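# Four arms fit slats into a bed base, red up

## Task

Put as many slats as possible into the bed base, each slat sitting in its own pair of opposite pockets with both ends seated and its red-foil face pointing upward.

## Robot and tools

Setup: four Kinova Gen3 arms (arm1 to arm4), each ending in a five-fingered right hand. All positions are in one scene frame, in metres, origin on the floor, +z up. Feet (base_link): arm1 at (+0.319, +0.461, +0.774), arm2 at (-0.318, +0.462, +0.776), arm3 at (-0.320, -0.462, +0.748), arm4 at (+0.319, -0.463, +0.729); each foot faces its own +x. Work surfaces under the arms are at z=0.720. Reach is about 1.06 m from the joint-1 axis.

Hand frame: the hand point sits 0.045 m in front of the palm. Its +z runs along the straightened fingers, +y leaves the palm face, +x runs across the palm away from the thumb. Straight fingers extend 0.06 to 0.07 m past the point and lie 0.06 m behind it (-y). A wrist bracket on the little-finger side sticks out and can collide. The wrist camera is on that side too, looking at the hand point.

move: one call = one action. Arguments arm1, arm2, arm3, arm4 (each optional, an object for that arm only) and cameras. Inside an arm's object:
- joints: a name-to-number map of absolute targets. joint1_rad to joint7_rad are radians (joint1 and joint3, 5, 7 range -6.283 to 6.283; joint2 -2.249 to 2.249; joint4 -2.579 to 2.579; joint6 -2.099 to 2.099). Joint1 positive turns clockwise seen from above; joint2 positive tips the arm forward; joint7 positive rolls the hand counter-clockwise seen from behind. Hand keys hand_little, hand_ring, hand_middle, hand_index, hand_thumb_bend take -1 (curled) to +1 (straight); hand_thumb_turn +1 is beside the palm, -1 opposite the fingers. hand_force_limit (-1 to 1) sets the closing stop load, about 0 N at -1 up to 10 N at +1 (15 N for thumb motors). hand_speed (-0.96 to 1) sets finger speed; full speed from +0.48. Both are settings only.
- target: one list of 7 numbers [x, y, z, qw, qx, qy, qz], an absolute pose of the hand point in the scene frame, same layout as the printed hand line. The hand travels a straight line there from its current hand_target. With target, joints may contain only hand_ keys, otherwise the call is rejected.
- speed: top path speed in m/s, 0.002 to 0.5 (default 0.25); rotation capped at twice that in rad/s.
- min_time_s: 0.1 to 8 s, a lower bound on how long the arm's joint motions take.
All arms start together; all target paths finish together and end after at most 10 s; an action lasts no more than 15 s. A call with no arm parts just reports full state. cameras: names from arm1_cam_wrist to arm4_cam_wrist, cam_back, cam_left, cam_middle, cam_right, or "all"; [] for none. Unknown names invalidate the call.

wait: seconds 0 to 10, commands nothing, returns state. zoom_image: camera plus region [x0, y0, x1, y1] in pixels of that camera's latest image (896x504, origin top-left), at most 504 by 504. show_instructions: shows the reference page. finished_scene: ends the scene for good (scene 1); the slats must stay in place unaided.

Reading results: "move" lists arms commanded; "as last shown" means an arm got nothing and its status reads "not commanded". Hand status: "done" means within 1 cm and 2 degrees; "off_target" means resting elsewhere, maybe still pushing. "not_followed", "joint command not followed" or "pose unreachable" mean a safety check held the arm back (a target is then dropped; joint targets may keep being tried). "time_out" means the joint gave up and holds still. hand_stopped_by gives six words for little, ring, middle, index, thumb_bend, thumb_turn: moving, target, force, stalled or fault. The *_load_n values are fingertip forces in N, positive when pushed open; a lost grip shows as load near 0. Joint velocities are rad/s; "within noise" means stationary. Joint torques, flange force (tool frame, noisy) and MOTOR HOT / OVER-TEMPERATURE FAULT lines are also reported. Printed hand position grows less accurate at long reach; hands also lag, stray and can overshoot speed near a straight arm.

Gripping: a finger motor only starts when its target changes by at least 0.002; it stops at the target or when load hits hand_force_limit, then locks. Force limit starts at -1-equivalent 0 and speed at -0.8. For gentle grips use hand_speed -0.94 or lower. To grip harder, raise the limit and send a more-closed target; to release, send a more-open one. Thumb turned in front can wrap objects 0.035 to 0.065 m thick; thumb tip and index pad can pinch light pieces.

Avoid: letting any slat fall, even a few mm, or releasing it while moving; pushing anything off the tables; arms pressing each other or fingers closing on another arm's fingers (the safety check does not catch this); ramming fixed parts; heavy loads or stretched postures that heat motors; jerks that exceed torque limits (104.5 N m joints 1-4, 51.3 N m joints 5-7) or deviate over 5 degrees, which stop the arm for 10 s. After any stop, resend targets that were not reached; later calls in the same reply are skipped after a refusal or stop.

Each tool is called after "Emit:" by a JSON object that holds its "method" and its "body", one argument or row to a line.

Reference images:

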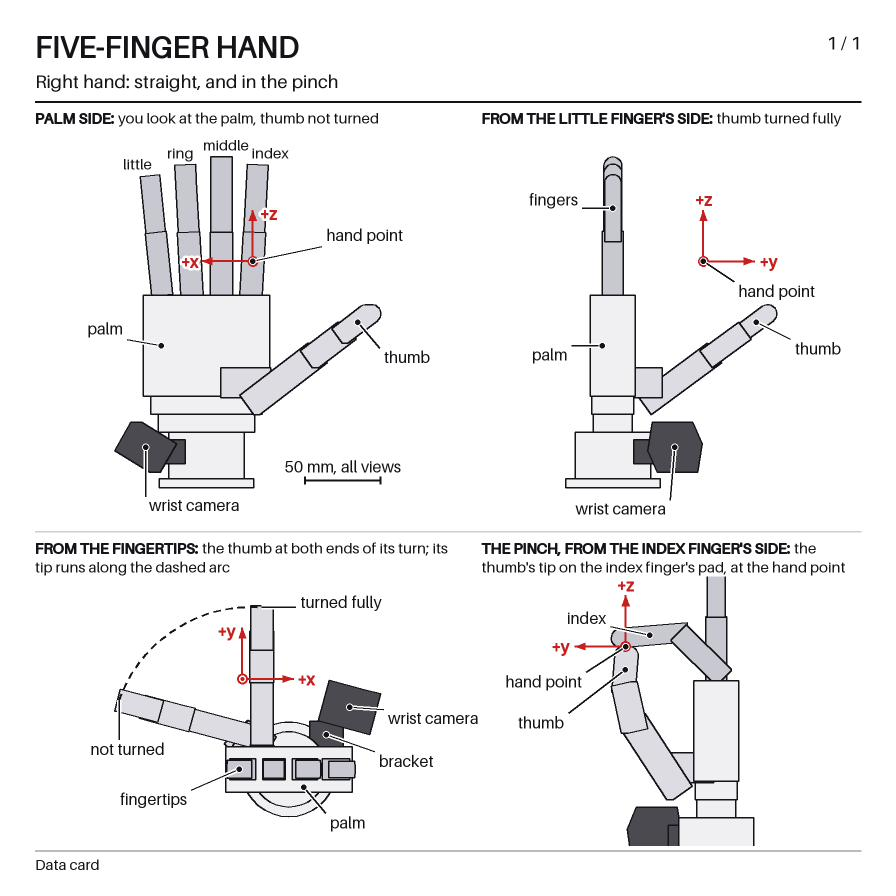

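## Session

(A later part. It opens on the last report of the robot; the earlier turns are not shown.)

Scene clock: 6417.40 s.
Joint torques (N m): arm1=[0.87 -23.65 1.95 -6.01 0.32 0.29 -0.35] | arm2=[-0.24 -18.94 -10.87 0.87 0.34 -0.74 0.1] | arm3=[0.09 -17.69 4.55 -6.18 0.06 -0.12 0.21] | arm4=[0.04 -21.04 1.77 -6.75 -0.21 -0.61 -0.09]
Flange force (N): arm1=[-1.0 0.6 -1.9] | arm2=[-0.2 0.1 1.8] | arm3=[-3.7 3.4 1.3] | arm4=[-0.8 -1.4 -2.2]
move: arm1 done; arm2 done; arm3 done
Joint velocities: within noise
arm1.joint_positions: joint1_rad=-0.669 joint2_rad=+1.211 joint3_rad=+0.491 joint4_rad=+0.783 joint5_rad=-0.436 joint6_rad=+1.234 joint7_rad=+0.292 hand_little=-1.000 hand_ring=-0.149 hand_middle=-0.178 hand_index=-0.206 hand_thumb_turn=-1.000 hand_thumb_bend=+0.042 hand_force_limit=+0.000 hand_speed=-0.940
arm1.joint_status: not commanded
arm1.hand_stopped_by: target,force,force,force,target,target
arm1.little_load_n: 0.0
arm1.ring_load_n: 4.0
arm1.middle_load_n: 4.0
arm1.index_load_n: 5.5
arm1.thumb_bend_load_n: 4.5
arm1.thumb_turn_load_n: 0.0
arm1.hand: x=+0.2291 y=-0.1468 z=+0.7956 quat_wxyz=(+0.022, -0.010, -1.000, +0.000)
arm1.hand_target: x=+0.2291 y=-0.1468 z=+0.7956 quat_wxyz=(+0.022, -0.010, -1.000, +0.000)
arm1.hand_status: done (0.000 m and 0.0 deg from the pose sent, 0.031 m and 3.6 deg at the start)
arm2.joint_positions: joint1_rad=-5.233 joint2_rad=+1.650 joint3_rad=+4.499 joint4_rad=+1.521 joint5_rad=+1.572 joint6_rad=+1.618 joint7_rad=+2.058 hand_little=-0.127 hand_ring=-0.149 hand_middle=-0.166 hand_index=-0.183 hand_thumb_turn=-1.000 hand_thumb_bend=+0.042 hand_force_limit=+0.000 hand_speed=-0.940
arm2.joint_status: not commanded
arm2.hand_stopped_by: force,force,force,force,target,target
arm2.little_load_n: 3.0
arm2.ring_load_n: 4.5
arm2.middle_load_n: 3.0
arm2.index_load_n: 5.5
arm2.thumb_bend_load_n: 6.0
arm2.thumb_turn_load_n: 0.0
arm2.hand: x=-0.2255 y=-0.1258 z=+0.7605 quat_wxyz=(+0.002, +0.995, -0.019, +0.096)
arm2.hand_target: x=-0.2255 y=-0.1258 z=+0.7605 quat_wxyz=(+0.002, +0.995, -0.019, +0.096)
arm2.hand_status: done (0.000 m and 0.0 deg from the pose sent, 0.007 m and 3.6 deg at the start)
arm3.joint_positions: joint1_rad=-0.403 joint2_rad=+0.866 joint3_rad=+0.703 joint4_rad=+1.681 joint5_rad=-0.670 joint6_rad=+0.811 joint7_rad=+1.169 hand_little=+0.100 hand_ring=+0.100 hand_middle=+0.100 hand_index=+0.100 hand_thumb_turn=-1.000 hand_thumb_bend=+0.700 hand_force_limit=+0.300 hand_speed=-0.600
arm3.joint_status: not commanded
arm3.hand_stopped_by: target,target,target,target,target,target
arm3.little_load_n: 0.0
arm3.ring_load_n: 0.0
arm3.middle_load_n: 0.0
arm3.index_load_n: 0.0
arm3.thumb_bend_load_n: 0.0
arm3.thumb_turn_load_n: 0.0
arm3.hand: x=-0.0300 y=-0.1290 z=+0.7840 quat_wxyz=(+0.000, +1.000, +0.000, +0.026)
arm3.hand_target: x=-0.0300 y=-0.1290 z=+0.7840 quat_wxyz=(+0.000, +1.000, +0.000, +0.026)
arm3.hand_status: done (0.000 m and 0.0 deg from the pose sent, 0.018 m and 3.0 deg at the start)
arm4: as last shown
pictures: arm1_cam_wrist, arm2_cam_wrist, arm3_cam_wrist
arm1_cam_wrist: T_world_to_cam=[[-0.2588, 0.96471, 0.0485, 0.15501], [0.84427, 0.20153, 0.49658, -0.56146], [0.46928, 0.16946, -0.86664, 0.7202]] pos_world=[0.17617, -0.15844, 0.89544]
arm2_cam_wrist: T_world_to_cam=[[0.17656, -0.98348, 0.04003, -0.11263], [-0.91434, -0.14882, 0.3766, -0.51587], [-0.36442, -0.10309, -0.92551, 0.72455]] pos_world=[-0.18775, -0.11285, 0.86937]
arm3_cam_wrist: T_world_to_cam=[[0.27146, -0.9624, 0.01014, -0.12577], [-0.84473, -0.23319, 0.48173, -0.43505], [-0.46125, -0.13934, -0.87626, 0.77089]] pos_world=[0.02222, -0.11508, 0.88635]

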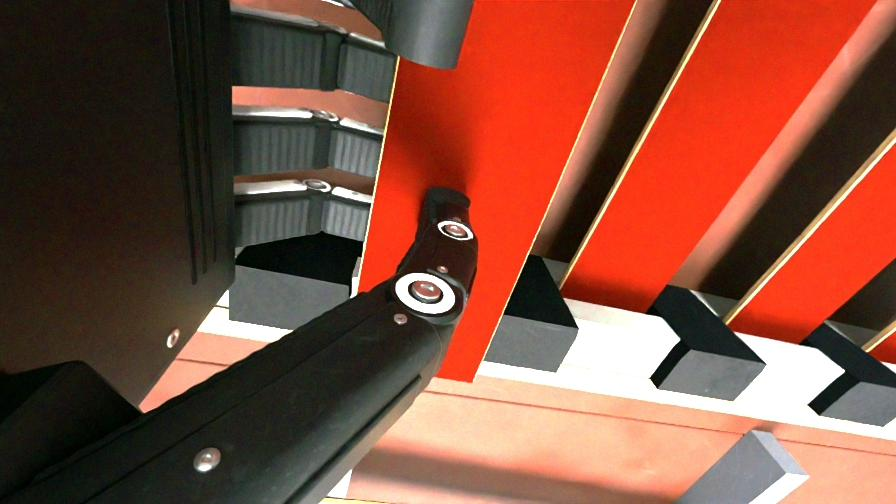

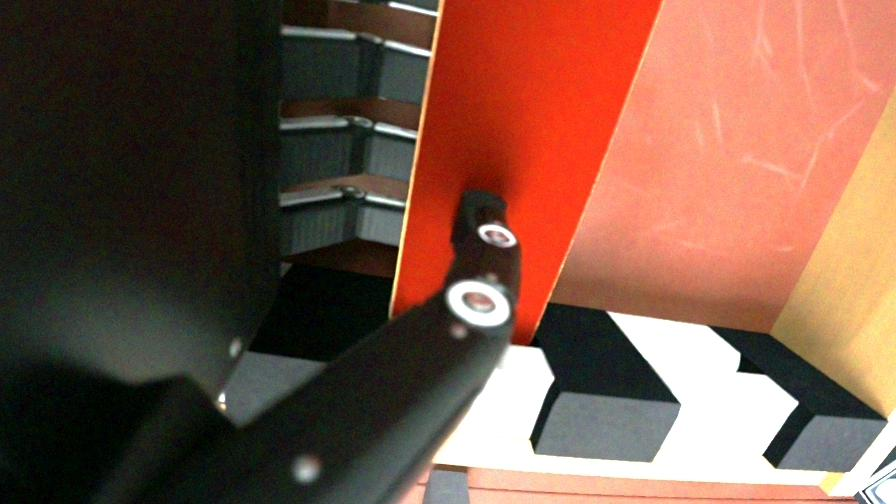

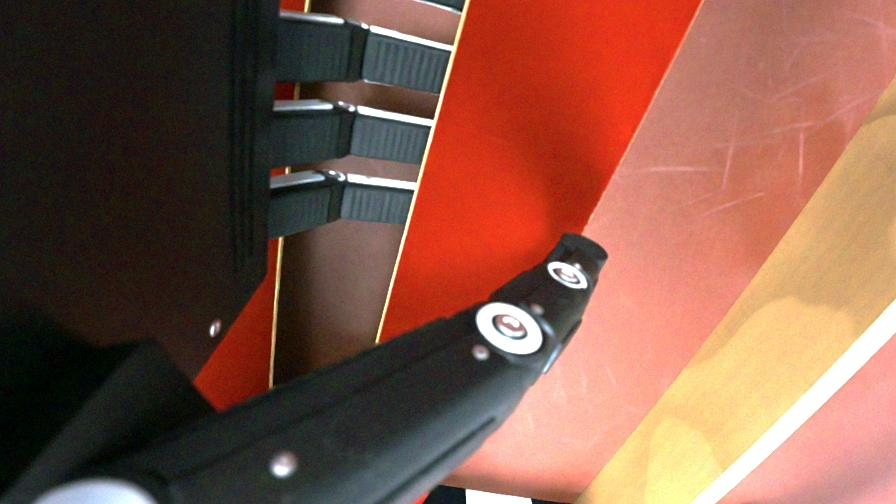

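Emit:
{"method": "move", "body": {
  "arm2": {"joints": {"hand_speed": -0.5, "hand_index": 0.05, "hand_middle": 0.05, "hand_ring": 0.05, "hand_little": 0.05, "hand_thumb_bend": 0.4}},
  "arm3": {"target": [-0.03, -0.1365, 0.783, 0.00023, 0.99958, -0.00873, 0.02618], "speed": 0.03, "joints": {"hand_index": 0.0, "hand_middle": 0.0, "hand_ring": 0.0, "hand_little": 0.0, "hand_thumb_bend": 0.5}}
}}

Emit:
{"method": "move", "body": {
  "arm2": {"target": [-0.2255, -0.1258, 0.768, 0.00184, 0.99522, -0.01911, 0.09583], "speed": 0.03, "joints": {"hand_index": 0.25, "hand_middle": 0.25, "hand_ring": 0.25, "hand_little": 0.25, "hand_thumb_bend": 0.6}},
  "arm3": {"joints": {"hand_speed": -0.7, "hand_force_limit": 0.95, "hand_index": -0.18, "hand_middle": -0.204, "hand_ring": -0.21, "hand_little": -0.18, "hand_thumb_bend": 0.3}}
}}

Emit:
{"method": "move", "body": {
  "arm2": {"target": [-0.2255, -0.1258, 0.793, 0.00184, 0.99522, -0.01911, 0.09583], "speed": 0.04, "joints": {"hand_index": 0.6, "hand_middle": 0.6, "hand_ring": 0.6, "hand_little": 0.6}},
  "cameras": ["arm2_cam_wrist", "arm3_cam_wrist"]
}}

Scene clock: 6440.33 s.
Joint torques (N m): arm1=[1 -24.32 2.22 -6.44 0.5 0.11 -0.19] | arm2=[-0.81 -18.55 -10.31 1.27 0.38 -0.43 0.32] | arm3=[0 -17.52 4.5 -6.11 0.09 -0.09 0.19] | arm4=[0.03 -21.01 1.78 -6.73 -0.23 -0.63 -0.09]
Flange force (N): arm1=[-1.6 1.0 -1.1] | arm2=[-0.6 0.6 0.7] | arm3=[-3.5 3.6 1.5] | arm4=[-0.9 -1.4 -2.2]
move: arm2 done; arm3 done
Joint velocities: within noise
arm1, arm4: as last shown
arm1.middle_load_n: 5.5
arm1.thumb_bend_load_n: 5.0
arm2.joint_positions: joint1_rad=-5.233 joint2_rad=+1.650 joint3_rad=+4.499 joint4_rad=+1.521 joint5_rad=+1.572 joint6_rad=+1.618 joint7_rad=+2.058 hand_little=+0.050 hand_ring=+0.050 hand_middle=+0.050 hand_index=+0.050 hand_thumb_turn=-1.000 hand_thumb_bend=+0.400 hand_force_limit=+0.000 hand_speed=-0.500
arm2.joint_status: all done
arm2.hand_stopped_by: target,target,target,target,target,target
arm2.little_load_n: 0.0
arm2.ring_load_n: 0.0
arm2.middle_load_n: 0.0
arm2.index_load_n: 0.0
arm2.thumb_bend_load_n: 0.0
arm2.thumb_turn_load_n: 0.0
arm2.hand: x=-0.2255 y=-0.1258 z=+0.7605 quat_wxyz=(+0.002, +0.995, -0.019, +0.096)
arm2.hand_target: x=-0.2255 y=-0.1258 z=+0.7605 quat_wxyz=(+0.002, +0.995, -0.019, +0.096)
arm2.hand_status: not commanded
arm3.joint_positions: joint1_rad=-0.397 joint2_rad=+0.861 joint3_rad=+0.704 joint4_rad=+1.702 joint5_rad=-0.676 joint6_rad=+0.799 joint7_rad=+1.172 hand_little=+0.000 hand_ring=+0.000 hand_middle=+0.000 hand_index=+0.000 hand_thumb_turn=-1.000 hand_thumb_bend=+0.500 hand_force_limit=+0.300 hand_speed=-0.600
arm3.joint_status: all done
arm3.hand_stopped_by: target,target,target,target,target,target
arm3.little_load_n: 0.0
arm3.ring_load_n: 0.0
arm3.middle_load_n: 0.5
arm3.index_load_n: 0.0
arm3.thumb_bend_load_n: 0.0
arm3.thumb_turn_load_n: 0.0
arm3.hand: x=-0.0300 y=-0.1365 z=+0.7830 quat_wxyz=(+0.000, +1.000, -0.009, +0.026)
arm3.hand_target: x=-0.0300 y=-0.1365 z=+0.7830 quat_wxyz=(+0.000, +1.000, -0.009, +0.026)
arm3.hand_status: done (0.000 m and 0.0 deg from the pose sent, 0.008 m and 1.0 deg at the start)
pictures: none

Scene clock: 6441.30 s.
Joint torques (N m): arm1=[1.01 -23.13 1.91 -5.92 0.36 0.14 -0.26] | arm2=[-0.81 -18.57 -10.3 1.19 0.38 -0.44 0.35] | arm3=[0.02 -18.67 4.95 -6.35 0.28 0.11 0.2] | arm4=[0.04 -21.06 1.78 -6.72 -0.21 -0.63 -0.09]
Flange force (N): arm1=[-1.4 0.9 -2.9] | arm2=[-0.5 0.6 0.7] | arm3=[-3.5 3.2 4.7] | arm4=[-1.1 -1.4 -2.1]
move: arm2 done; arm3 done
Joint velocities: within noise
arm1: as last shown
arm1.little_load_n: 0.5
arm1.ring_load_n: 2.5
arm1.middle_load_n: 4.0
arm1.index_load_n: 6.0
arm2.joint_positions: joint1_rad=-5.234 joint2_rad=+1.638 joint3_rad=+4.491 joint4_rad=+1.520 joint5_rad=+1.562 joint6_rad=+1.626 joint7_rad=+2.056 hand_little=+0.250 hand_ring=+0.250 hand_middle=+0.250 hand_index=+0.250 hand_thumb_turn=-1.000 hand_thumb_bend=+0.600 hand_force_limit=+0.000 hand_speed=-0.500
arm2.joint_status: all done
arm2.hand_stopped_by: target,target,target,target,target,target
arm2.little_load_n: 0.0
arm2.ring_load_n: 0.0
arm2.middle_load_n: 0.0
arm2.index_load_n: 0.0
arm2.thumb_bend_load_n: 0.0
arm2.thumb_turn_load_n: 0.0
arm2.hand: x=-0.2255 y=-0.1258 z=+0.7680 quat_wxyz=(+0.002, +0.995, -0.019, +0.096)
arm2.hand_target: x=-0.2255 y=-0.1258 z=+0.7680 quat_wxyz=(+0.002, +0.995, -0.019, +0.096)
arm2.hand_status: done (0.000 m and 0.0 deg from the pose sent, 0.007 m and 0.0 deg at the start)
arm3.joint_positions: joint1_rad=-0.397 joint2_rad=+0.860 joint3_rad=+0.704 joint4_rad=+1.702 joint5_rad=-0.676 joint6_rad=+0.799 joint7_rad=+1.172 hand_little=-0.180 hand_ring=-0.210 hand_middle=-0.203 hand_index=-0.180 hand_thumb_turn=-1.000 hand_thumb_bend=+0.300 hand_force_limit=+0.950 hand_speed=-0.700
arm3.joint_status: all done
arm3.hand_stopped_by: target,target,target,target,target,target
arm3.little_load_n: 0.0
arm3.ring_load_n: 2.0
arm3.middle_load_n: 3.0
arm3.index_load_n: 0.0
arm3.thumb_bend_load_n: 0.0
arm3.thumb_turn_load_n: 0.0
arm3.hand: x=-0.0300 y=-0.1365 z=+0.7830 quat_wxyz=(+0.000, +1.000, -0.009, +0.026)
arm3.hand_target: x=-0.0300 y=-0.1365 z=+0.7830 quat_wxyz=(+0.000, +1.000, -0.009, +0.026)
arm3.hand_status: not commanded
arm4.joint_positions: joint1_rad=+3.778 joint2_rad=+0.900 joint3_rad=+0.000 joint4_rad=+1.300 joint5_rad=+0.000 joint6_rad=+0.600 joint7_rad=-1.821 hand_little=+1.000 hand_ring=+1.000 hand_middle=+1.000 hand_index=+1.000 hand_thumb_turn=+1.000 hand_thumb_bend=+1.000 hand_force_limit=+0.000 hand_speed=-0.800
arm4.joint_status: not commanded
arm4.hand_stopped_by: target,target,target,target,target,target
arm4.little_load_n: 0.0
arm4.ring_load_n: 0.0
arm4.middle_load_n: 0.0
arm4.index_load_n: 0.0
arm4.thumb_bend_load_n: 0.0
arm4.thumb_turn_load_n: 0.0
arm4.hand: x=+0.3472 y=-1.1959 z=+0.8062 quat_wxyz=(-0.132, -0.777, -0.606, +0.111)
arm4.hand_target: x=+0.3472 y=-1.1959 z=+0.8062 quat_wxyz=(-0.132, -0.777, -0.606, +0.111)
arm4.hand_status: not commanded
pictures: none

Scene clock: 6442.43 s.
Joint torques (N m): arm1=[1 -23.13 1.9 -5.89 0.36 0.15 -0.28] | arm2=[-0.84 -18.65 -10.28 0.87 0.38 -0.44 0.35] | arm3=[0.02 -18.65 4.97 -6.28 0.28 0.09 0.2] | arm4=[0.06 -21.04 1.77 -6.73 -0.2 -0.63 -0.07]
Flange force (N): arm1=[-1.3 0.7 -2.9] | arm2=[-0.4 0.6 0.7] | arm3=[-3.3 3.0 4.6] | arm4=[-0.9 -1.3 -2.2]
move: arm2 done
Joint velocities: within noise
arm1, arm3, arm4: as last shown
arm1.little_load_n: 0.0
arm2.joint_positions: joint1_rad=-5.238 joint2_rad=+1.600 joint3_rad=+4.465 joint4_rad=+1.512 joint5_rad=+1.526 joint6_rad=+1.655 joint7_rad=+2.050 hand_little=+0.600 hand_ring=+0.600 hand_middle=+0.600 hand_index=+0.600 hand_thumb_turn=-1.000 hand_thumb_bend=+0.600 hand_force_limit=+0.000 hand_speed=-0.500
arm2.joint_status: all done
arm2.hand_stopped_by: target,target,target,target,target,target
arm2.little_load_n: 0.0
arm2.ring_load_n: 0.0
arm2.middle_load_n: 0.0
arm2.index_load_n: 0.0
arm2.thumb_bend_load_n: 0.0
arm2.thumb_turn_load_n: 0.0
arm2.hand: x=-0.2255 y=-0.1258 z=+0.7930 quat_wxyz=(+0.002, +0.995, -0.019, +0.096)
arm2.hand_target: x=-0.2255 y=-0.1258 z=+0.7930 quat_wxyz=(+0.002, +0.995, -0.019, +0.096)
arm2.hand_status: done (0.000 m and 0.0 deg from the pose sent, 0.025 m and 0.0 deg at the start)
arm2_cam_wrist: T_world_to_cam=[[0.17656, -0.98348, 0.04003, -0.11393], [-0.91434, -0.14882, 0.3766, -0.52811], [-0.36442, -0.10309, -0.92551, 0.75463]] pos_world=[-0.18775, -0.11285, 0.90187]
arm3_cam_wrist: T_world_to_cam=[[0.25457, -0.967, 0.0101, -0.13411], [-0.8487, -0.2184, 0.48168, -0.43435], [-0.46358, -0.13119, -0.87629, 0.77004]] pos_world=[0.02249, -0.12352, 0.88535]

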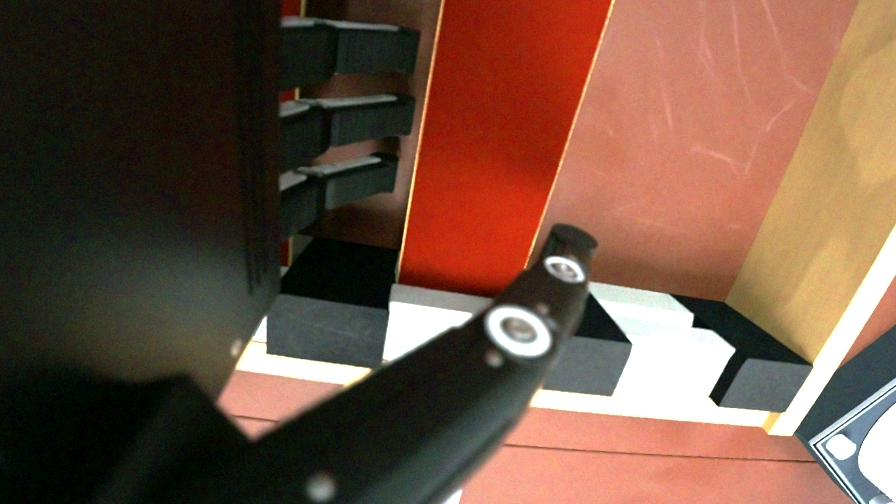

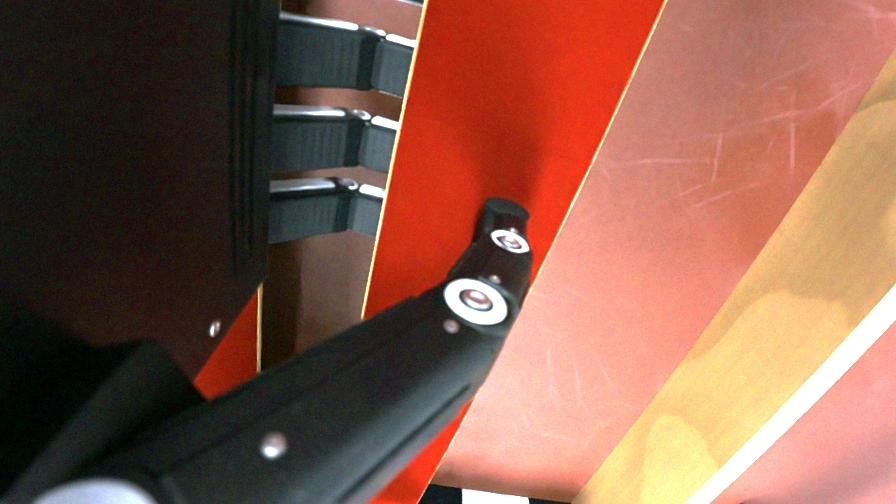

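Emit:
{"method": "move", "body": {
  "arm1": {"target": [0.237, -0.1482, 0.797, -0.05234, 0.01046, 0.99858, 0.00055], "speed": 0.05},
  "arm2": {"target": [-0.2255, -0.110, 0.93, 0, 1, 0, 0], "speed": 0.15},
  "arm3": {"target": [-0.030, -0.138, 0.800, 0.00038, 0.99901, -0.00872, 0.04362], "speed": 0.05}
}}

Emit:
{"method": "move", "body": {
  "arm1": {"target": [0.2325, -0.1482, 0.800, -0.1132, 0.0104, 0.99352, 0.00119], "speed": 0.06},
  "arm3": {"target": [-0.0325, -0.138, 0.8185, 0.00042, 0.99881, -0.00872, 0.04798], "speed": 0.06},
  "cameras": ["arm1_cam_wrist", "arm3_cam_wrist"]
}}

Scene clock: 6477.50 s.
Joint torques (N m): arm1=[-6.61 -17.6 -5.09 -4.63 -4.04 0.64 -1.08] | arm2=[-0.84 -18.72 -9.46 -0.86 0.57 0.02 0.35] | arm3=[-4.53 -23.7 3.1 -5.5 -0.56 3.64 -0.5] | arm4=[0.08 -21.03 1.79 -6.71 -0.22 -0.63 -0.09]
Flange force (N): arm1=[12.4 0.7 -11.4] | arm2=[0.4 1.3 0.3] | arm3=[9.0 2.6 22.1] | arm4=[-1.0 -1.3 -2.2]
move: arm1 done; arm2 done; arm3 done
Joint velocities: within noise
arm1.joint_positions: joint1_rad=-0.723 joint2_rad=+1.208 joint3_rad=+0.525 joint4_rad=+0.797 joint5_rad=-0.407 joint6_rad=+1.221 joint7_rad=+0.248 hand_little=-1.000 hand_ring=-0.150 hand_middle=-0.178 hand_index=-0.206 hand_thumb_turn=-1.000 hand_thumb_bend=+0.042 hand_force_limit=+0.000 hand_speed=-0.940
arm1.joint_status: not commanded
arm1.hand_stopped_by: target,force,force,force,target,target
arm1.little_load_n: 0.0
arm1.ring_load_n: 0.0
arm1.middle_load_n: 2.0
arm1.index_load_n: 6.5
arm1.thumb_bend_load_n: 5.0
arm1.thumb_turn_load_n: -1.5
arm1.hand: x=+0.2370 y=-0.1482 z=+0.7970 quat_wxyz=(+0.052, -0.010, -0.999, -0.001)
arm1.hand_target: x=+0.2370 y=-0.1482 z=+0.7970 quat_wxyz=(+0.052, -0.010, -0.999, -0.001)
arm1.hand_status: done (0.000 m and 0.0 deg from the pose sent, 0.008 m and 3.5 deg at the start)
arm2.joint_positions: joint1_rad=-5.369 joint2_rad=+1.331 joint3_rad=+4.417 joint4_rad=+1.399 joint5_rad=+1.375 joint6_rad=+1.904 joint7_rad=+2.008 hand_little=+0.600 hand_ring=+0.600 hand_middle=+0.600 hand_index=+0.600 hand_thumb_turn=-1.000 hand_thumb_bend=+0.600 hand_force_limit=+0.000 hand_speed=-0.500
arm2.joint_status: not commanded
arm2.hand_stopped_by: target,target,target,target,target,target
arm2.little_load_n: 0.0
arm2.ring_load_n: 0.0
arm2.middle_load_n: 0.0
arm2.index_load_n: 0.0
arm2.thumb_bend_load_n: 0.0
arm2.thumb_turn_load_n: 0.0
arm2.hand: x=-0.2255 y=-0.1100 z=+0.9300 quat_wxyz=(+0.000, +1.000, +0.000, +0.000)
arm2.hand_target: x=-0.2255 y=-0.1100 z=+0.9300 quat_wxyz=(+0.000, +1.000, +0.000, +0.000)
arm2.hand_status: done (0.000 m and 0.0 deg from the pose sent, 0.138 m and 11.2 deg at the start)
arm3.joint_positions: joint1_rad=-0.442 joint2_rad=+0.827 joint3_rad=+0.743 joint4_rad=+1.722 joint5_rad=-0.649 joint6_rad=+0.795 joint7_rad=+1.146 hand_little=-0.179 hand_ring=-0.209 hand_middle=-0.203 hand_index=-0.180 hand_thumb_turn=-1.000 hand_thumb_bend=+0.300 hand_force_limit=+0.950 hand_speed=-0.700
arm3.joint_status: not commanded
arm3.hand_stopped_by: target,target,target,target,target,target
arm3.little_load_n: 7.0
arm3.ring_load_n: 14.0
arm3.middle_load_n: 8.5
arm3.index_load_n: 0.0
arm3.thumb_bend_load_n: 0.0
arm3.thumb_turn_load_n: 0.0
arm3.hand: x=-0.0300 y=-0.1380 z=+0.8000 quat_wxyz=(+0.000, +0.999, -0.009, +0.044)
arm3.hand_target: x=-0.0300 y=-0.1380 z=+0.8000 quat_wxyz=(+0.000, +0.999, -0.009, +0.044)
arm3.hand_status: done (0.000 m and 0.0 deg from the pose sent, 0.017 m and 2.0 deg at the start)
arm4: as last shown
pictures: none

Scene clock: 6479.03 s.
Joint torques (N m): arm1=[-4.69 -13.05 -4.55 -3.36 -3.47 -0.61 -0.98] | arm2=[-0.84 -18.68 -9.44 -0.88 0.58 0.01 0.32] | arm3=[-5.08 -28.95 5.87 -9.75 0.01 2.97 -0.33] | arm4=[0.07 -21.03 1.79 -6.77 -0.21 -0.63 -0.1]
Flange force (N): arm1=[12.3 1.5 -18.7] | arm2=[0.3 1.3 0.2] | arm3=[6.9 4.8 37.0] | arm4=[-0.8 -1.4 -2.2]
move: arm1 done; arm3 done
Joint velocities: within noise
arm1.joint_positions: joint1_rad=-0.797 joint2_rad=+1.213 joint3_rad=+0.593 joint4_rad=+0.816 joint5_rad=-0.346 joint6_rad=+1.203 joint7_rad=+0.185 hand_little=-1.000 hand_ring=-0.150 hand_middle=-0.178 hand_index=-0.206 hand_thumb_turn=-1.000 hand_thumb_bend=+0.042 hand_force_limit=+0.000 hand_speed=-0.940
arm1.joint_status: not commanded
arm1.hand_stopped_by: target,force,force,force,target,target
arm1.little_load_n: 0.0
arm1.ring_load_n: 2.5
arm1.middle_load_n: 2.5
arm1.index_load_n: 4.0
arm1.thumb_bend_load_n: 5.5
arm1.thumb_turn_load_n: -1.5
arm1.hand: x=+0.2325 y=-0.1482 z=+0.8000 quat_wxyz=(+0.113, -0.010, -0.994, -0.001)
arm1.hand_target: x=+0.2325 y=-0.1482 z=+0.8000 quat_wxyz=(+0.113, -0.010, -0.994, -0.001)
arm1.hand_status: done (0.000 m and 0.0 deg from the pose sent, 0.005 m and 7.0 deg at the start)
arm2, arm4: as last shown
arm3.joint_positions: joint1_rad=-0.471 joint2_rad=+0.796 joint3_rad=+0.775 joint4_rad=+1.720 joint5_rad=-0.622 joint6_rad=+0.825 joint7_rad=+1.122 hand_little=-0.179 hand_ring=-0.209 hand_middle=-0.203 hand_index=-0.180 hand_thumb_turn=-1.000 hand_thumb_bend=+0.300 hand_force_limit=+0.950 hand_speed=-0.700
arm3.joint_status: not commanded
arm3.hand_stopped_by: target,target,target,target,target,target
arm3.little_load_n: 13.5
arm3.ring_load_n: 17.0
arm3.middle_load_n: 10.5
arm3.index_load_n: 3.0
arm3.thumb_bend_load_n: 0.0
arm3.thumb_turn_load_n: 0.0
arm3.hand: x=-0.0325 y=-0.1380 z=+0.8185 quat_wxyz=(+0.000, +0.999, -0.009, +0.048)
arm3.hand_target: x=-0.0325 y=-0.1380 z=+0.8185 quat_wxyz=(+0.000, +0.999, -0.009, +0.048)
arm3.hand_status: done (0.000 m and 0.0 deg from the pose sent, 0.019 m and 0.5 deg at the start)
arm4.thumb_bend_load_n: -0.5
arm1_cam_wrist: T_world_to_cam=[[-0.2453, 0.96443, 0.09854, 0.11383], [0.92069, 0.19992, 0.33521, -0.45517], [0.30359, 0.17295, -0.93698, 0.81789]] pos_world=[0.19869, -0.16024, 0.9077]
arm3_cam_wrist: T_world_to_cam=[[0.2539, -0.96698, 0.02191, -0.14494], [-0.86884, -0.21806, 0.44448, -0.42408], [-0.42502, -0.1319, -0.89552, 0.8167]] pos_world=[0.01546, -0.12492, 0.92304]

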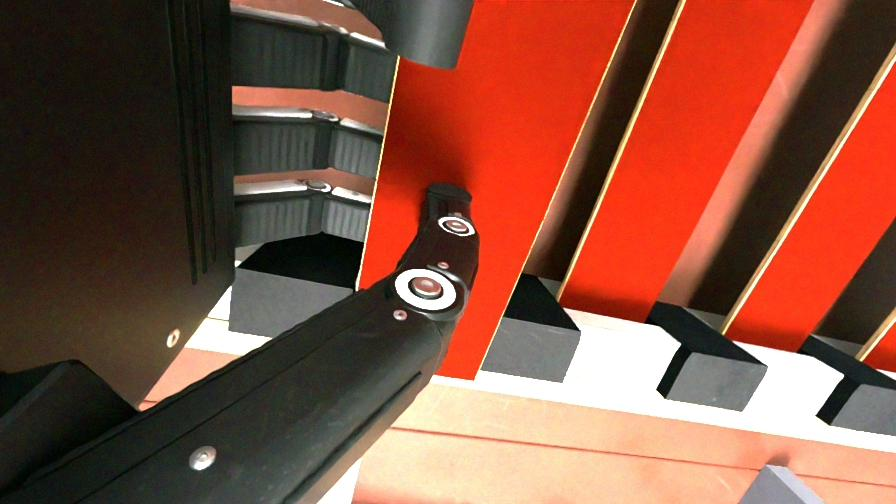

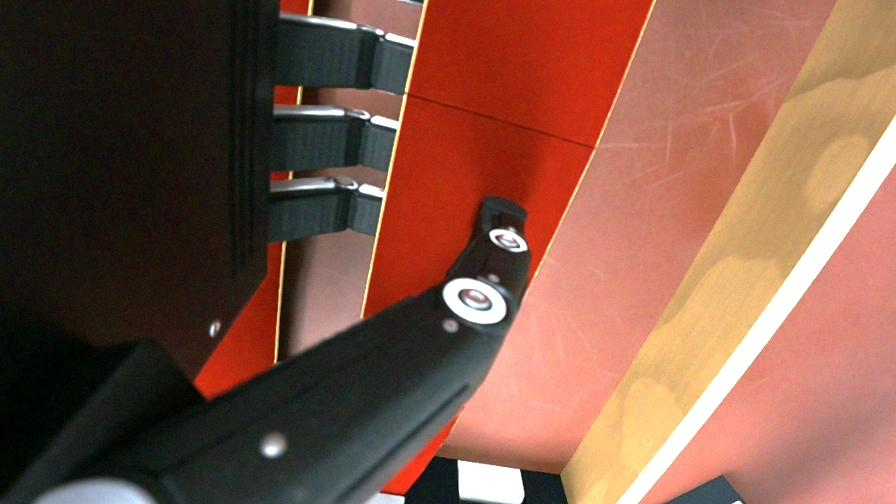

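Emit:
{"method": "move", "body": {
  "arm1": {"target": [0.2228, -0.1482, 0.8033, -0.16934, 0.01032, 0.98551, 0.00177], "speed": 0.06},
  "arm3": {"target": [-0.0385, -0.138, 0.839, 0.00034, 0.99919, -0.00872, 0.03926], "speed": 0.06}
}}

Emit:
{"method": "move", "body": {
  "arm1": {"target": [0.2115, -0.1490, 0.8055, -0.2079, 0.01024, 0.9781, 0.00218], "speed": 0.06},
  "arm3": {"target": [-0.0435, -0.1385, 0.8555, 0.00038, 0.99901, -0.00872, 0.04362], "speed": 0.06},
  "cameras": ["arm1_cam_wrist"]
}}

Emit:
{"method": "zoom_image", "body": {
  "camera": "arm1_cam_wrist",
  "region": [360, 240, 600, 460]
}}

Scene clock: 6492.47 s.
Joint torques (N m): arm1=[-1.41 -8.45 -3.74 -1.45 -2.71 -1.51 -0.84] | arm2=[-0.83 -18.7 -9.43 -0.89 0.58 0 0.36] | arm3=[-4.39 -34.7 9.08 -14.51 0.7 2.6 -0.3] | arm4=[0.06 -21.04 1.8 -6.73 -0.21 -0.61 -0.11]
Flange force (N): arm1=[11.8 1.6 -26.6] | arm2=[0.4 1.1 0.2] | arm3=[3.1 6.3 53.3] | arm4=[-0.9 -1.4 -2.1]
move: arm1 done; arm3 done
Joint velocities: within noise
arm1.joint_positions: joint1_rad=-0.854 joint2_rad=+1.229 joint3_rad=+0.656 joint4_rad=+0.823 joint5_rad=-0.291 joint6_rad=+1.195 joint7_rad=+0.132 hand_little=-1.000 hand_ring=-0.149 hand_middle=-0.178 hand_index=-0.206 hand_thumb_turn=-1.000 hand_thumb_bend=+0.042 hand_force_limit=+0.000 hand_speed=-0.940
arm1.joint_status: not commanded
arm1.hand_stopped_by: target,force,force,force,target,target
arm1.little_load_n: 0.0
arm1.ring_load_n: 4.0
arm1.middle_load_n: 2.5
arm1.index_load_n: 3.0
arm1.thumb_bend_load_n: 6.0
arm1.thumb_turn_load_n: -1.5
arm1.hand: x=+0.2228 y=-0.1482 z=+0.8033 quat_wxyz=(+0.169, -0.010, -0.986, -0.002)
arm1.hand_target: x=+0.2228 y=-0.1482 z=+0.8033 quat_wxyz=(+0.169, -0.010, -0.986, -0.002)
arm1.hand_status: done (0.000 m and 0.0 deg from the pose sent, 0.010 m and 6.5 deg at the start)
arm2, arm4: as last shown
arm3.joint_positions: joint1_rad=-0.484 joint2_rad=+0.763 joint3_rad=+0.796 joint4_rad=+1.703 joint5_rad=-0.597 joint6_rad=+0.884 joint7_rad=+1.103 hand_little=-0.179 hand_ring=-0.209 hand_middle=-0.202 hand_index=-0.179 hand_thumb_turn=-1.000 hand_thumb_bend=+0.300 hand_force_limit=+0.950 hand_speed=-0.700
arm3.joint_status: not commanded
arm3.hand_stopped_by: target,target,target,target,target,target
arm3.little_load_n: 15.5
arm3.ring_load_n: 16.5
arm3.middle_load_n: 15.0
arm3.index_load_n: 13.5
arm3.thumb_bend_load_n: 0.0
arm3.thumb_turn_load_n: 0.5
arm3.hand: x=-0.0385 y=-0.1380 z=+0.8390 quat_wxyz=(+0.000, +0.999, -0.009, +0.039)
arm3.hand_target: x=-0.0385 y=-0.1380 z=+0.8390 quat_wxyz=(+0.000, +0.999, -0.009, +0.039)
arm3.hand_status: done (0.000 m and 0.0 deg from the pose sent, 0.021 m and 1.0 deg at the start)
arm4.thumb_bend_load_n: 0.0
pictures: none

Scene clock: 6493.63 s.
Joint torques (N m): arm1=[6.44 -3.16 -0.73 2.81 -0.36 -1.68 -0.54] | arm2=[-0.85 -18.74 -9.5 -0.84 0.59 0.01 0.32] | arm3=[-0.73 -38.01 15.17 -18.62 2.96 0.6 -0.05] | arm4=[0.06 -21.03 1.8 -6.75 -0.22 -0.6 -0.1]
Flange force (N): arm1=[5.7 -2.2 -37.4] | arm2=[0.3 1.4 0.3] | arm3=[-6.5 4.0 65.8] | arm4=[-0.8 -1.4 -2.2]
move: arm1 done; arm3 done
Joint velocities: within noise
arm1.joint_positions: joint1_rad=-0.884 joint2_rad=+1.248 joint3_rad=+0.698 joint4_rad=+0.819 joint5_rad=-0.253 joint6_rad=+1.192 joint7_rad=+0.101 hand_little=-1.000 hand_ring=-0.150 hand_middle=-0.178 hand_index=-0.206 hand_thumb_turn=-1.000 hand_thumb_bend=+0.044 hand_force_limit=+0.000 hand_speed=-0.940
arm1.joint_status: not commanded
arm1.hand_stopped_by: target,force,force,force,target,target
arm1.little_load_n: 0.0
arm1.ring_load_n: 1.5
arm1.middle_load_n: 0.5
arm1.index_load_n: 0.5
arm1.thumb_bend_load_n: 13.0
arm1.thumb_turn_load_n: -1.5
arm1.hand: x=+0.2115 y=-0.1490 z=+0.8055 quat_wxyz=(+0.208, -0.010, -0.978, -0.002)
arm1.hand_target: x=+0.2115 y=-0.1490 z=+0.8055 quat_wxyz=(+0.208, -0.010, -0.978, -0.002)
arm1.hand_status: done (0.000 m and 0.0 deg from the pose sent, 0.012 m and 4.5 deg at the start)
arm2, arm4: as last shown
arm2.middle_load_n: 0.5
arm3.joint_positions: joint1_rad=-0.518 joint2_rad=+0.733 joint3_rad=+0.824 joint4_rad=+1.704 joint5_rad=-0.572 joint6_rad=+0.908 joint7_rad=+1.078 hand_little=-0.178 hand_ring=-0.208 hand_middle=-0.202 hand_index=-0.179 hand_thumb_turn=-1.000 hand_thumb_bend=+0.300 hand_force_limit=+0.950 hand_speed=-0.700
arm3.joint_status: not commanded
arm3.hand_stopped_by: target,target,target,target,target,target
arm3.little_load_n: 21.0
arm3.ring_load_n: 19.0
arm3.middle_load_n: 17.5
arm3.index_load_n: 17.0
arm3.thumb_bend_load_n: 0.0
arm3.thumb_turn_load_n: 0.0
arm3.hand: x=-0.0435 y=-0.1385 z=+0.8555 quat_wxyz=(+0.000, +0.999, -0.009, +0.044)
arm3.hand_target: x=-0.0435 y=-0.1385 z=+0.8555 quat_wxyz=(+0.000, +0.999, -0.009, +0.044)
arm3.hand_status: done (0.000 m and 0.0 deg from the pose sent, 0.017 m and 0.5 deg at the start)
arm1_cam_wrist: T_world_to_cam=[[-0.22161, 0.96394, 0.14732, 0.0646], [0.9678, 0.19893, 0.15425, -0.3019], [0.11939, 0.17676, -0.97699, 0.90137]] pos_world=[0.19888, -0.16153, 0.91768]

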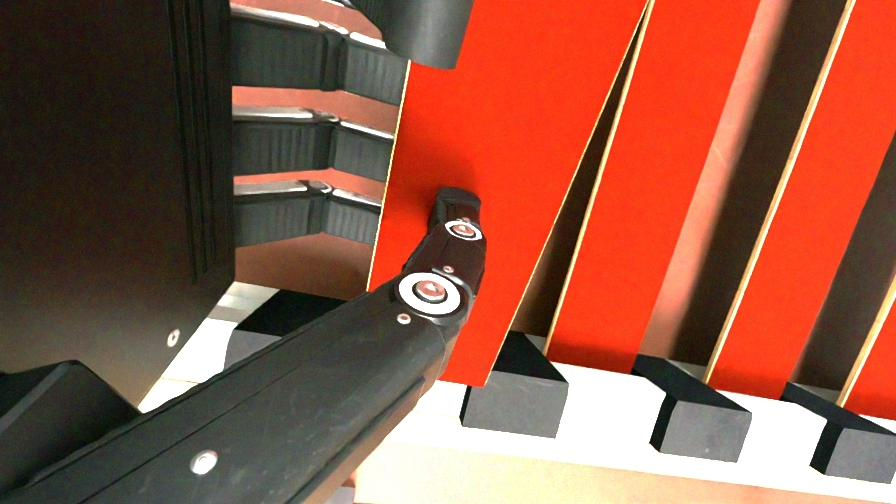

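Scaled by 2.100 from the camera's image (finer frame: 1280x720).

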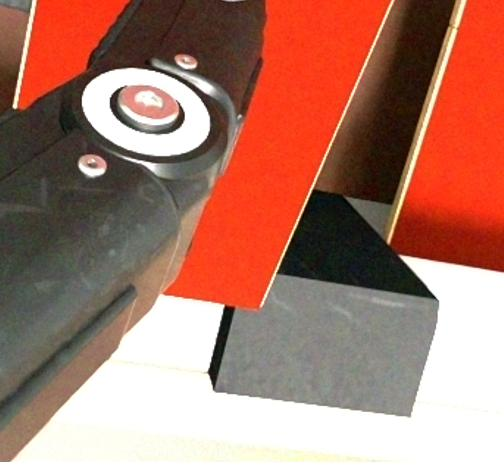

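Emit:
{"method": "move", "body": {
  "arm1": {"joints": {"hand_force_limit": 0.3, "hand_speed": -0.9, "hand_index": -0.41, "hand_middle": -0.41, "hand_ring": -0.41}}
}}

Emit:
{"method": "move", "body": {
  "arm1": {"target": [0.2050, -0.1524, 0.8085, -0.2079, 0.01024, 0.9781, 0.00218], "speed": 0.03},
  "arm3": {"target": [-0.0455, -0.1400, 0.8575, 0.00038, 0.99901, -0.00872, 0.04362], "speed": 0.03},
  "cameras": ["arm1_cam_wrist"]
}}

Emit:
{"method": "zoom_image", "body": {
  "camera": "arm1_cam_wrist",
  "region": [360, 240, 600, 460]
}}

Scene clock: 6517.73 s.
Joint torques (N m): arm1=[5.77 -3.76 -0.76 2.57 -0.35 -1.55 -0.55] | arm2=[-0.83 -18.71 -9.44 -0.91 0.59 -0.01 0.32] | arm3=[-0.71 -37.32 14.79 -17.56 2.96 1.08 -0.12] | arm4=[0.03 -21.02 1.76 -6.76 -0.2 -0.64 -0.11]
Flange force (N): arm1=[6.2 -2.7 -36.0] | arm2=[0.3 1.1 0.2] | arm3=[-5.3 2.8 64.4] | arm4=[-0.9 -1.4 -2.2]
move: arm1 off_target
Joint velocities: within noise
arm1.joint_positions: joint1_rad=-0.884 joint2_rad=+1.248 joint3_rad=+0.698 joint4_rad=+0.819 joint5_rad=-0.253 joint6_rad=+1.192 joint7_rad=+0.101 hand_little=-1.000 hand_ring=-0.193 hand_middle=-0.213 hand_index=-0.241 hand_thumb_turn=-1.000 hand_thumb_bend=+0.044 hand_force_limit=+0.300 hand_speed=-0.900
arm1.joint_status: hand_ring off_target (ended at -0.193, target -0.410); hand_middle off_target (ended at -0.213, target -0.410); hand_index off_target (ended at -0.241, target -0.410); the others done
arm1.hand_stopped_by: target,force,force,force,target,target
arm1.little_load_n: 0.0
arm1.ring_load_n: 7.5
arm1.middle_load_n: 7.0
arm1.index_load_n: 6.5
arm1.thumb_bend_load_n: 13.5
arm1.thumb_turn_load_n: -1.5
arm1.hand: x=+0.2115 y=-0.1490 z=+0.8055 quat_wxyz=(+0.208, -0.010, -0.978, -0.002)
arm1.hand_target: x=+0.2115 y=-0.1490 z=+0.8055 quat_wxyz=(+0.208, -0.010, -0.978, -0.002)
arm1.hand_status: not commanded
arm2, arm3, arm4: as last shown
arm2.middle_load_n: 0.0
arm2.index_load_n: 0.5
arm3.little_load_n: 20.5
arm3.ring_load_n: 18.5
arm3.middle_load_n: 17.0
pictures: none

Scene clock: 6518.70 s.
Joint torques (N m): arm1=[16.54 -5.04 7.8 3.67 5.61 -2.91 0.63] | arm2=[-0.8 -18.69 -9.46 -0.84 0.6 -0.01 0.32] | arm3=[2.05 -34.8 16.53 -19.91 4.46 -1.99 1.31] | arm4=[0.03 -21.03 1.75 -6.74 -0.22 -0.62 -0.11]
Flange force (N): arm1=[-11.6 -1.5 -39.9] | arm2=[0.4 1.5 0.1] | arm3=[-16.5 4.1 56.6] | arm4=[-0.9 -1.4 -2.2]
move: arm1 done; arm3 done
Joint velocities: within noise
arm1.joint_positions: joint1_rad=-0.867 joint2_rad=+1.253 joint3_rad=+0.698 joint4_rad=+0.792 joint5_rad=-0.253 joint6_rad=+1.208 joint7_rad=+0.107 hand_little=-1.000 hand_ring=-0.193 hand_middle=-0.213 hand_index=-0.241 hand_thumb_turn=-1.000 hand_thumb_bend=+0.044 hand_force_limit=+0.300 hand_speed=-0.900
arm1.joint_status: not commanded
arm1.hand_stopped_by: target,force,force,force,target,target
arm1.little_load_n: 0.0
arm1.ring_load_n: 6.0
arm1.middle_load_n: 6.5
arm1.index_load_n: 7.0
arm1.thumb_bend_load_n: 14.5
arm1.thumb_turn_load_n: 0.0
arm1.hand: x=+0.2050 y=-0.1524 z=+0.8085 quat_wxyz=(+0.208, -0.010, -0.978, -0.002)
arm1.hand_target: x=+0.2050 y=-0.1524 z=+0.8085 quat_wxyz=(+0.208, -0.010, -0.978, -0.002)
arm1.hand_status: done (0.000 m and 0.0 deg from the pose sent, 0.008 m and 0.0 deg at the start)
arm2, arm4: as last shown
arm2.index_load_n: 0.0
arm3.joint_positions: joint1_rad=-0.524 joint2_rad=+0.726 joint3_rad=+0.828 joint4_rad=+1.710 joint5_rad=-0.569 joint6_rad=+0.908 joint7_rad=+1.076 hand_little=-0.178 hand_ring=-0.208 hand_middle=-0.202 hand_index=-0.179 hand_thumb_turn=-1.000 hand_thumb_bend=+0.300 hand_force_limit=+0.950 hand_speed=-0.700
arm3.joint_status: not commanded
arm3.hand_stopped_by: target,target,target,target,target,target
arm3.little_load_n: 16.5
arm3.ring_load_n: 15.0
arm3.middle_load_n: 15.5
arm3.index_load_n: 17.5
arm3.thumb_bend_load_n: 0.0
arm3.thumb_turn_load_n: 0.0
arm3.hand: x=-0.0455 y=-0.1400 z=+0.8575 quat_wxyz=(+0.000, +0.999, -0.009, +0.044)
arm3.hand_target: x=-0.0455 y=-0.1400 z=+0.8575 quat_wxyz=(+0.000, +0.999, -0.009, +0.044)
arm3.hand_status: done (0.000 m and 0.0 deg from the pose sent, 0.003 m and 0.0 deg at the start)
arm1_cam_wrist: T_world_to_cam=[[-0.22162, 0.96393, 0.14741, 0.0659], [0.9678, 0.19892, 0.15427, -0.29541], [0.11938, 0.17685, -0.97697, 0.90568]] pos_world=[0.19238, -0.16493, 0.92068]

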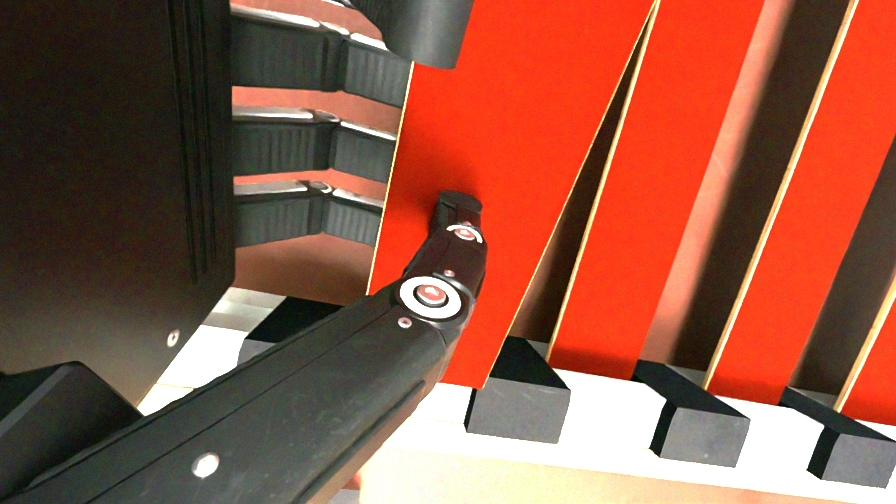

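Scaled by 2.100 from the camera's image (finer frame: 1280x720).

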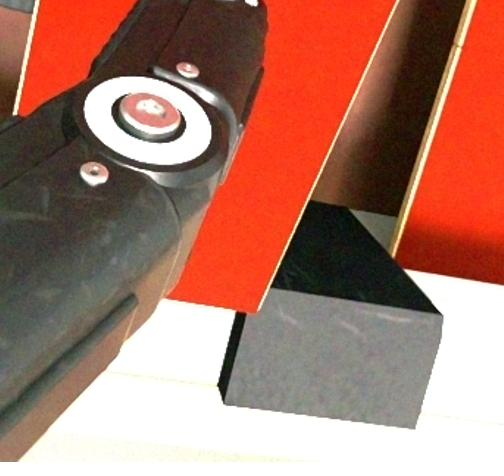

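Emit:
{"method": "move", "body": {
  "arm1": {"target": [0.2005, -0.1526, 0.8095, -0.2164, 0.01022, 0.97625, 0.00226], "speed": 0.03},
  "arm3": {"target": [-0.0465, -0.1402, 0.8590, 0.00038, 0.99901, -0.00872, 0.04362], "speed": 0.03},
  "cameras": ["arm1_cam_wrist", "cam_left"]
}}

Emit:
{"method": "zoom_image", "body": {
  "camera": "arm1_cam_wrist",
  "region": [360, 240, 600, 460]
}}

Scene clock: 6563.47 s.
Joint torques (N m): arm1=[19.17 -4.86 9.67 4.97 7.01 -2.54 0.83] | arm2=[-0.81 -18.67 -9.49 -0.87 0.58 -0.01 0.32] | arm3=[4.11 -34.24 18.36 -19.7 5.26 -2.64 1.21] | arm4=[0.05 -21.03 1.8 -6.76 -0.21 -0.62 -0.11]
Flange force (N): arm1=[-14.8 -4.2 -41.0] | arm2=[0.4 1.4 0.2] | arm3=[-19.9 2.0 56.0] | arm4=[-0.8 -1.4 -2.2]
move: arm1 done; arm3 done
Joint velocities: within noise
arm1.joint_positions: joint1_rad=-0.870 joint2_rad=+1.256 joint3_rad=+0.707 joint4_rad=+0.791 joint5_rad=-0.244 joint6_rad=+1.207 joint7_rad=+0.103 hand_little=-1.000 hand_ring=-0.193 hand_middle=-0.213 hand_index=-0.241 hand_thumb_turn=-1.000 hand_thumb_bend=+0.044 hand_force_limit=+0.300 hand_speed=-0.900
arm1.joint_status: not commanded
arm1.hand_stopped_by: target,force,force,force,target,target
arm1.little_load_n: 0.0
arm1.ring_load_n: 6.5
arm1.middle_load_n: 6.0
arm1.index_load_n: 6.5
arm1.thumb_bend_load_n: 17.0
arm1.thumb_turn_load_n: 3.5
arm1.hand: x=+0.2005 y=-0.1526 z=+0.8095 quat_wxyz=(+0.216, -0.010, -0.976, -0.002)
arm1.hand_target: x=+0.2005 y=-0.1526 z=+0.8095 quat_wxyz=(+0.216, -0.010, -0.976, -0.002)
arm1.hand_status: done (0.000 m and 0.0 deg from the pose sent, 0.005 m and 1.0 deg at the start)
arm2: as last shown
arm2.thumb_bend_load_n: -0.5
arm3.joint_positions: joint1_rad=-0.528 joint2_rad=+0.723 joint3_rad=+0.831 joint4_rad=+1.711 joint5_rad=-0.566 joint6_rad=+0.911 joint7_rad=+1.073 hand_little=-0.178 hand_ring=-0.208 hand_middle=-0.202 hand_index=-0.179 hand_thumb_turn=-1.000 hand_thumb_bend=+0.300 hand_force_limit=+0.950 hand_speed=-0.700
arm3.joint_status: not commanded
arm3.hand_stopped_by: target,target,target,target,target,target
arm3.little_load_n: 16.0
arm3.ring_load_n: 14.5
arm3.middle_load_n: 15.5
arm3.index_load_n: 18.0
arm3.thumb_bend_load_n: 0.0
arm3.thumb_turn_load_n: 0.0
arm3.hand: x=-0.0465 y=-0.1402 z=+0.8590 quat_wxyz=(+0.000, +0.999, -0.009, +0.044)
arm3.hand_target: x=-0.0465 y=-0.1402 z=+0.8590 quat_wxyz=(+0.000, +0.999, -0.009, +0.044)
arm3.hand_status: done (0.000 m and 0.0 deg from the pose sent, 0.002 m and 0.0 deg at the start)
arm4.joint_positions: joint1_rad=+3.778 joint2_rad=+0.900 joint3_rad=+0.000 joint4_rad=+1.300 joint5_rad=+0.000 joint6_rad=+0.600 joint7_rad=-1.821 hand_little=+1.000 hand_ring=+1.000 hand_middle=+1.000 hand_index=+1.000 hand_thumb_turn=+1.000 hand_thumb_bend=+1.000 hand_force_limit=+0.000 hand_speed=-0.800
arm4.joint_status: not commanded
arm4.hand_stopped_by: target,target,target,target,target,target
arm4.little_load_n: 0.0
arm4.ring_load_n: 0.0
arm4.middle_load_n: 0.0
arm4.index_load_n: 0.0
arm4.thumb_bend_load_n: 0.0
arm4.thumb_turn_load_n: 0.0
arm4.hand: x=+0.3472 y=-1.1959 z=+0.8062 quat_wxyz=(-0.132, -0.777, -0.606, +0.111)
arm4.hand_target: x=+0.3472 y=-1.1959 z=+0.8062 quat_wxyz=(-0.132, -0.777, -0.606, +0.111)
arm4.hand_status: not commanded
arm1_cam_wrist: T_world_to_cam=[[-0.21903, 0.96389, 0.15146, 0.06111], [0.97034, 0.19891, 0.13739, -0.27795], [0.1023, 0.17706, -0.97887, 0.91222]] pos_world=[0.18977, -0.16513, 0.92187]

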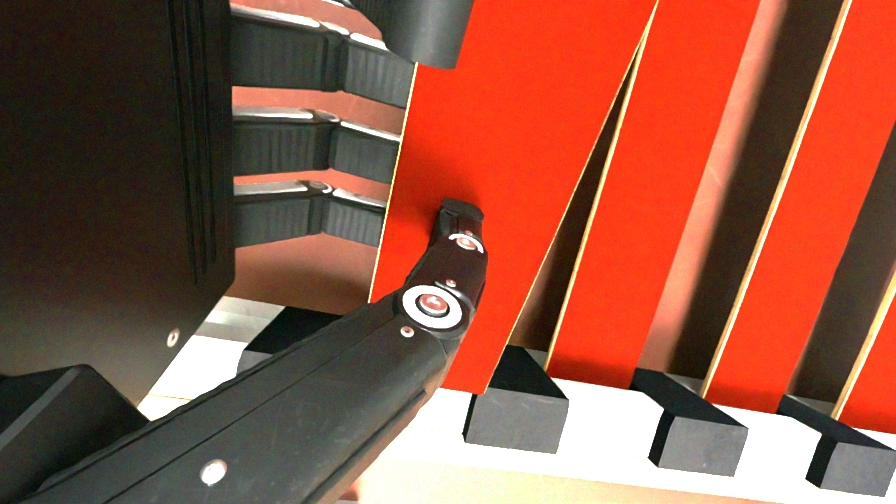

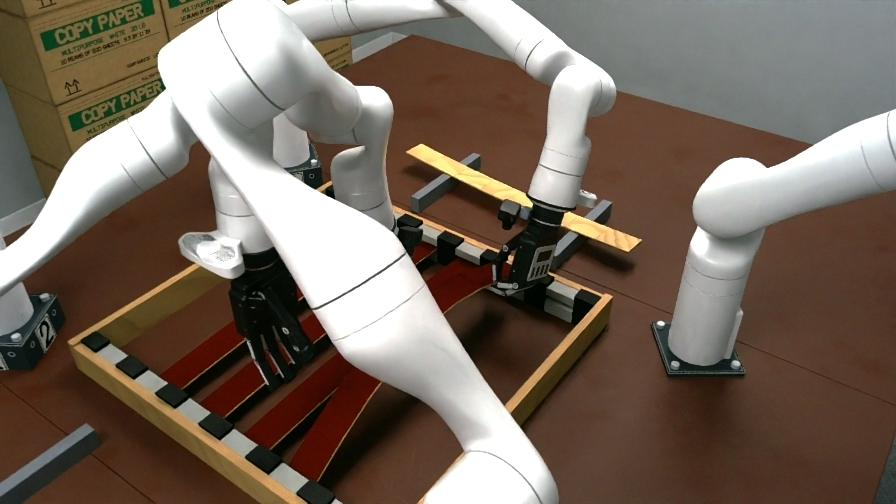

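Scaled by 2.100 from the camera's image (finer frame: 1280x720).

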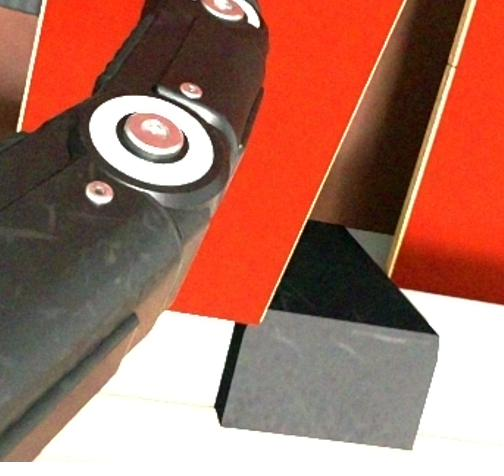

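Emit:
{"method": "zoom_image", "body": {
  "camera": "cam_left",
  "region": [440, 200, 620, 340]
}}

Scaled by 2.800 from the camera's image (finer frame: 1280x720).

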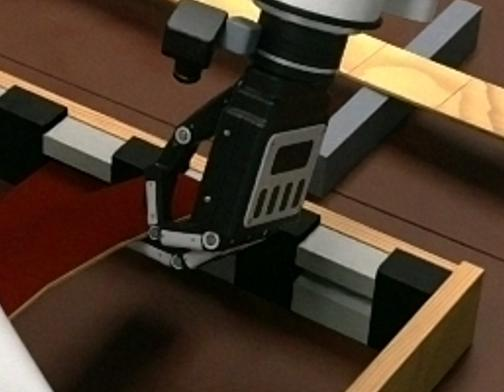

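Emit:
{"method": "move", "body": {
  "arm1": {"target": [0.1965, -0.1526, 0.8160, -0.23344, 0.01018, 0.97232, 0.00244], "speed": 0.03},
  "arm3": {"target": [-0.0475, -0.1402, 0.8635, 0.00038, 0.99901, -0.00872, 0.04362], "speed": 0.03},
  "cameras": ["arm1_cam_wrist"]
}}

Emit:
{"method": "zoom_image", "body": {
  "camera": "arm1_cam_wrist",
  "region": [360, 240, 600, 460]
}}

Scene clock: 6612.23 s.
Joint torques (N m): arm1=[23.42 -6.2 13.31 5.82 9.59 -2.44 1.28] | arm2=[-0.82 -18.71 -9.44 -0.88 0.6 -0.02 0.33] | arm3=[8.06 -33.52 21.7 -21.3 6.69 -4.63 1.55] | arm4=[0.03 -21.02 1.77 -6.75 -0.21 -0.62 -0.1]
Flange force (N): arm1=[-21.1 -5.2 -41.4] | arm2=[0.4 1.2 0.2] | arm3=[-30.2 1.1 54.1] | arm4=[-0.8 -1.4 -2.2]
move: arm1 done; arm3 done
Joint velocities: within noise
arm1.joint_positions: joint1_rad=-0.884 joint2_rad=+1.258 joint3_rad=+0.727 joint4_rad=+0.789 joint5_rad=-0.226 joint6_rad=+1.214 joint7_rad=+0.091 hand_little=-1.000 hand_ring=-0.193 hand_middle=-0.213 hand_index=-0.241 hand_thumb_turn=-1.000 hand_thumb_bend=+0.044 hand_force_limit=+0.300 hand_speed=-0.900
arm1.joint_status: not commanded
arm1.hand_stopped_by: target,force,force,force,target,target
arm1.little_load_n: 0.0
arm1.ring_load_n: 10.5
arm1.middle_load_n: 7.5
arm1.index_load_n: 5.0
arm1.thumb_bend_load_n: 17.5
arm1.thumb_turn_load_n: 6.5
arm1.hand: x=+0.1965 y=-0.1526 z=+0.8160 quat_wxyz=(+0.233, -0.010, -0.972, -0.002)
arm1.hand_target: x=+0.1965 y=-0.1526 z=+0.8160 quat_wxyz=(+0.233, -0.010, -0.972, -0.002)
arm1.hand_status: done (0.000 m and 0.0 deg from the pose sent, 0.008 m and 2.0 deg at the start)
arm2, arm4: as last shown
arm2.ring_load_n: 0.5
arm2.thumb_bend_load_n: 0.0
arm3.joint_positions: joint1_rad=-0.534 joint2_rad=+0.716 joint3_rad=+0.837 joint4_rad=+1.708 joint5_rad=-0.560 joint6_rad=+0.921 joint7_rad=+1.068 hand_little=-0.178 hand_ring=-0.208 hand_middle=-0.202 hand_index=-0.178 hand_thumb_turn=-1.000 hand_thumb_bend=+0.300 hand_force_limit=+0.950 hand_speed=-0.700
arm3.joint_status: not commanded
arm3.hand_stopped_by: target,target,target,target,target,target
arm3.little_load_n: 12.5
arm3.ring_load_n: 11.5
arm3.middle_load_n: 16.0
arm3.index_load_n: 21.5
arm3.thumb_bend_load_n: 0.0
arm3.thumb_turn_load_n: 0.0
arm3.hand: x=-0.0475 y=-0.1402 z=+0.8635 quat_wxyz=(+0.000, +0.999, -0.009, +0.044)
arm3.hand_target: x=-0.0475 y=-0.1402 z=+0.8635 quat_wxyz=(+0.000, +0.999, -0.009, +0.044)
arm3.hand_status: done (0.000 m and 0.0 deg from the pose sent, 0.005 m and 0.0 deg at the start)
arm1_cam_wrist: T_world_to_cam=[[-0.21351, 0.96379, 0.15979, 0.05137], [0.97456, 0.19871, 0.10362, -0.24832], [0.06812, 0.17786, -0.9817, 0.92812]] pos_world=[0.18975, -0.16523, 0.92865]

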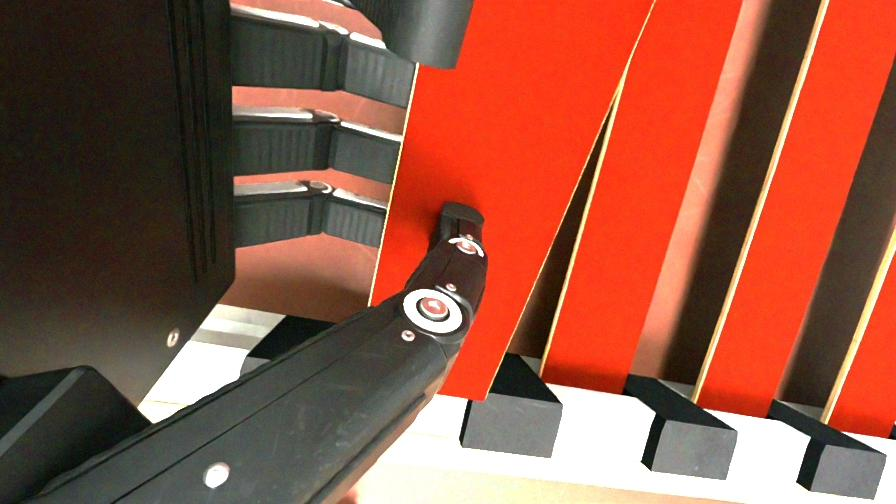

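Scaled by 2.100 from the camera's image (finer frame: 1280x720).

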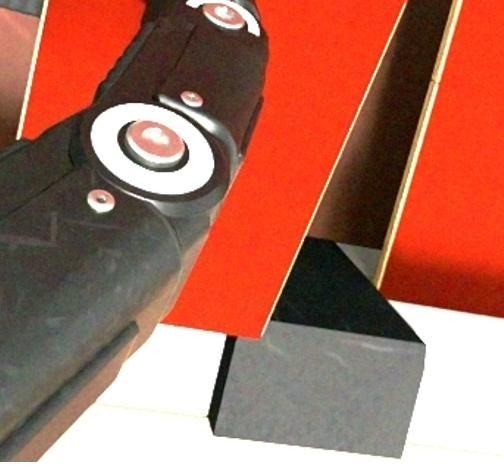

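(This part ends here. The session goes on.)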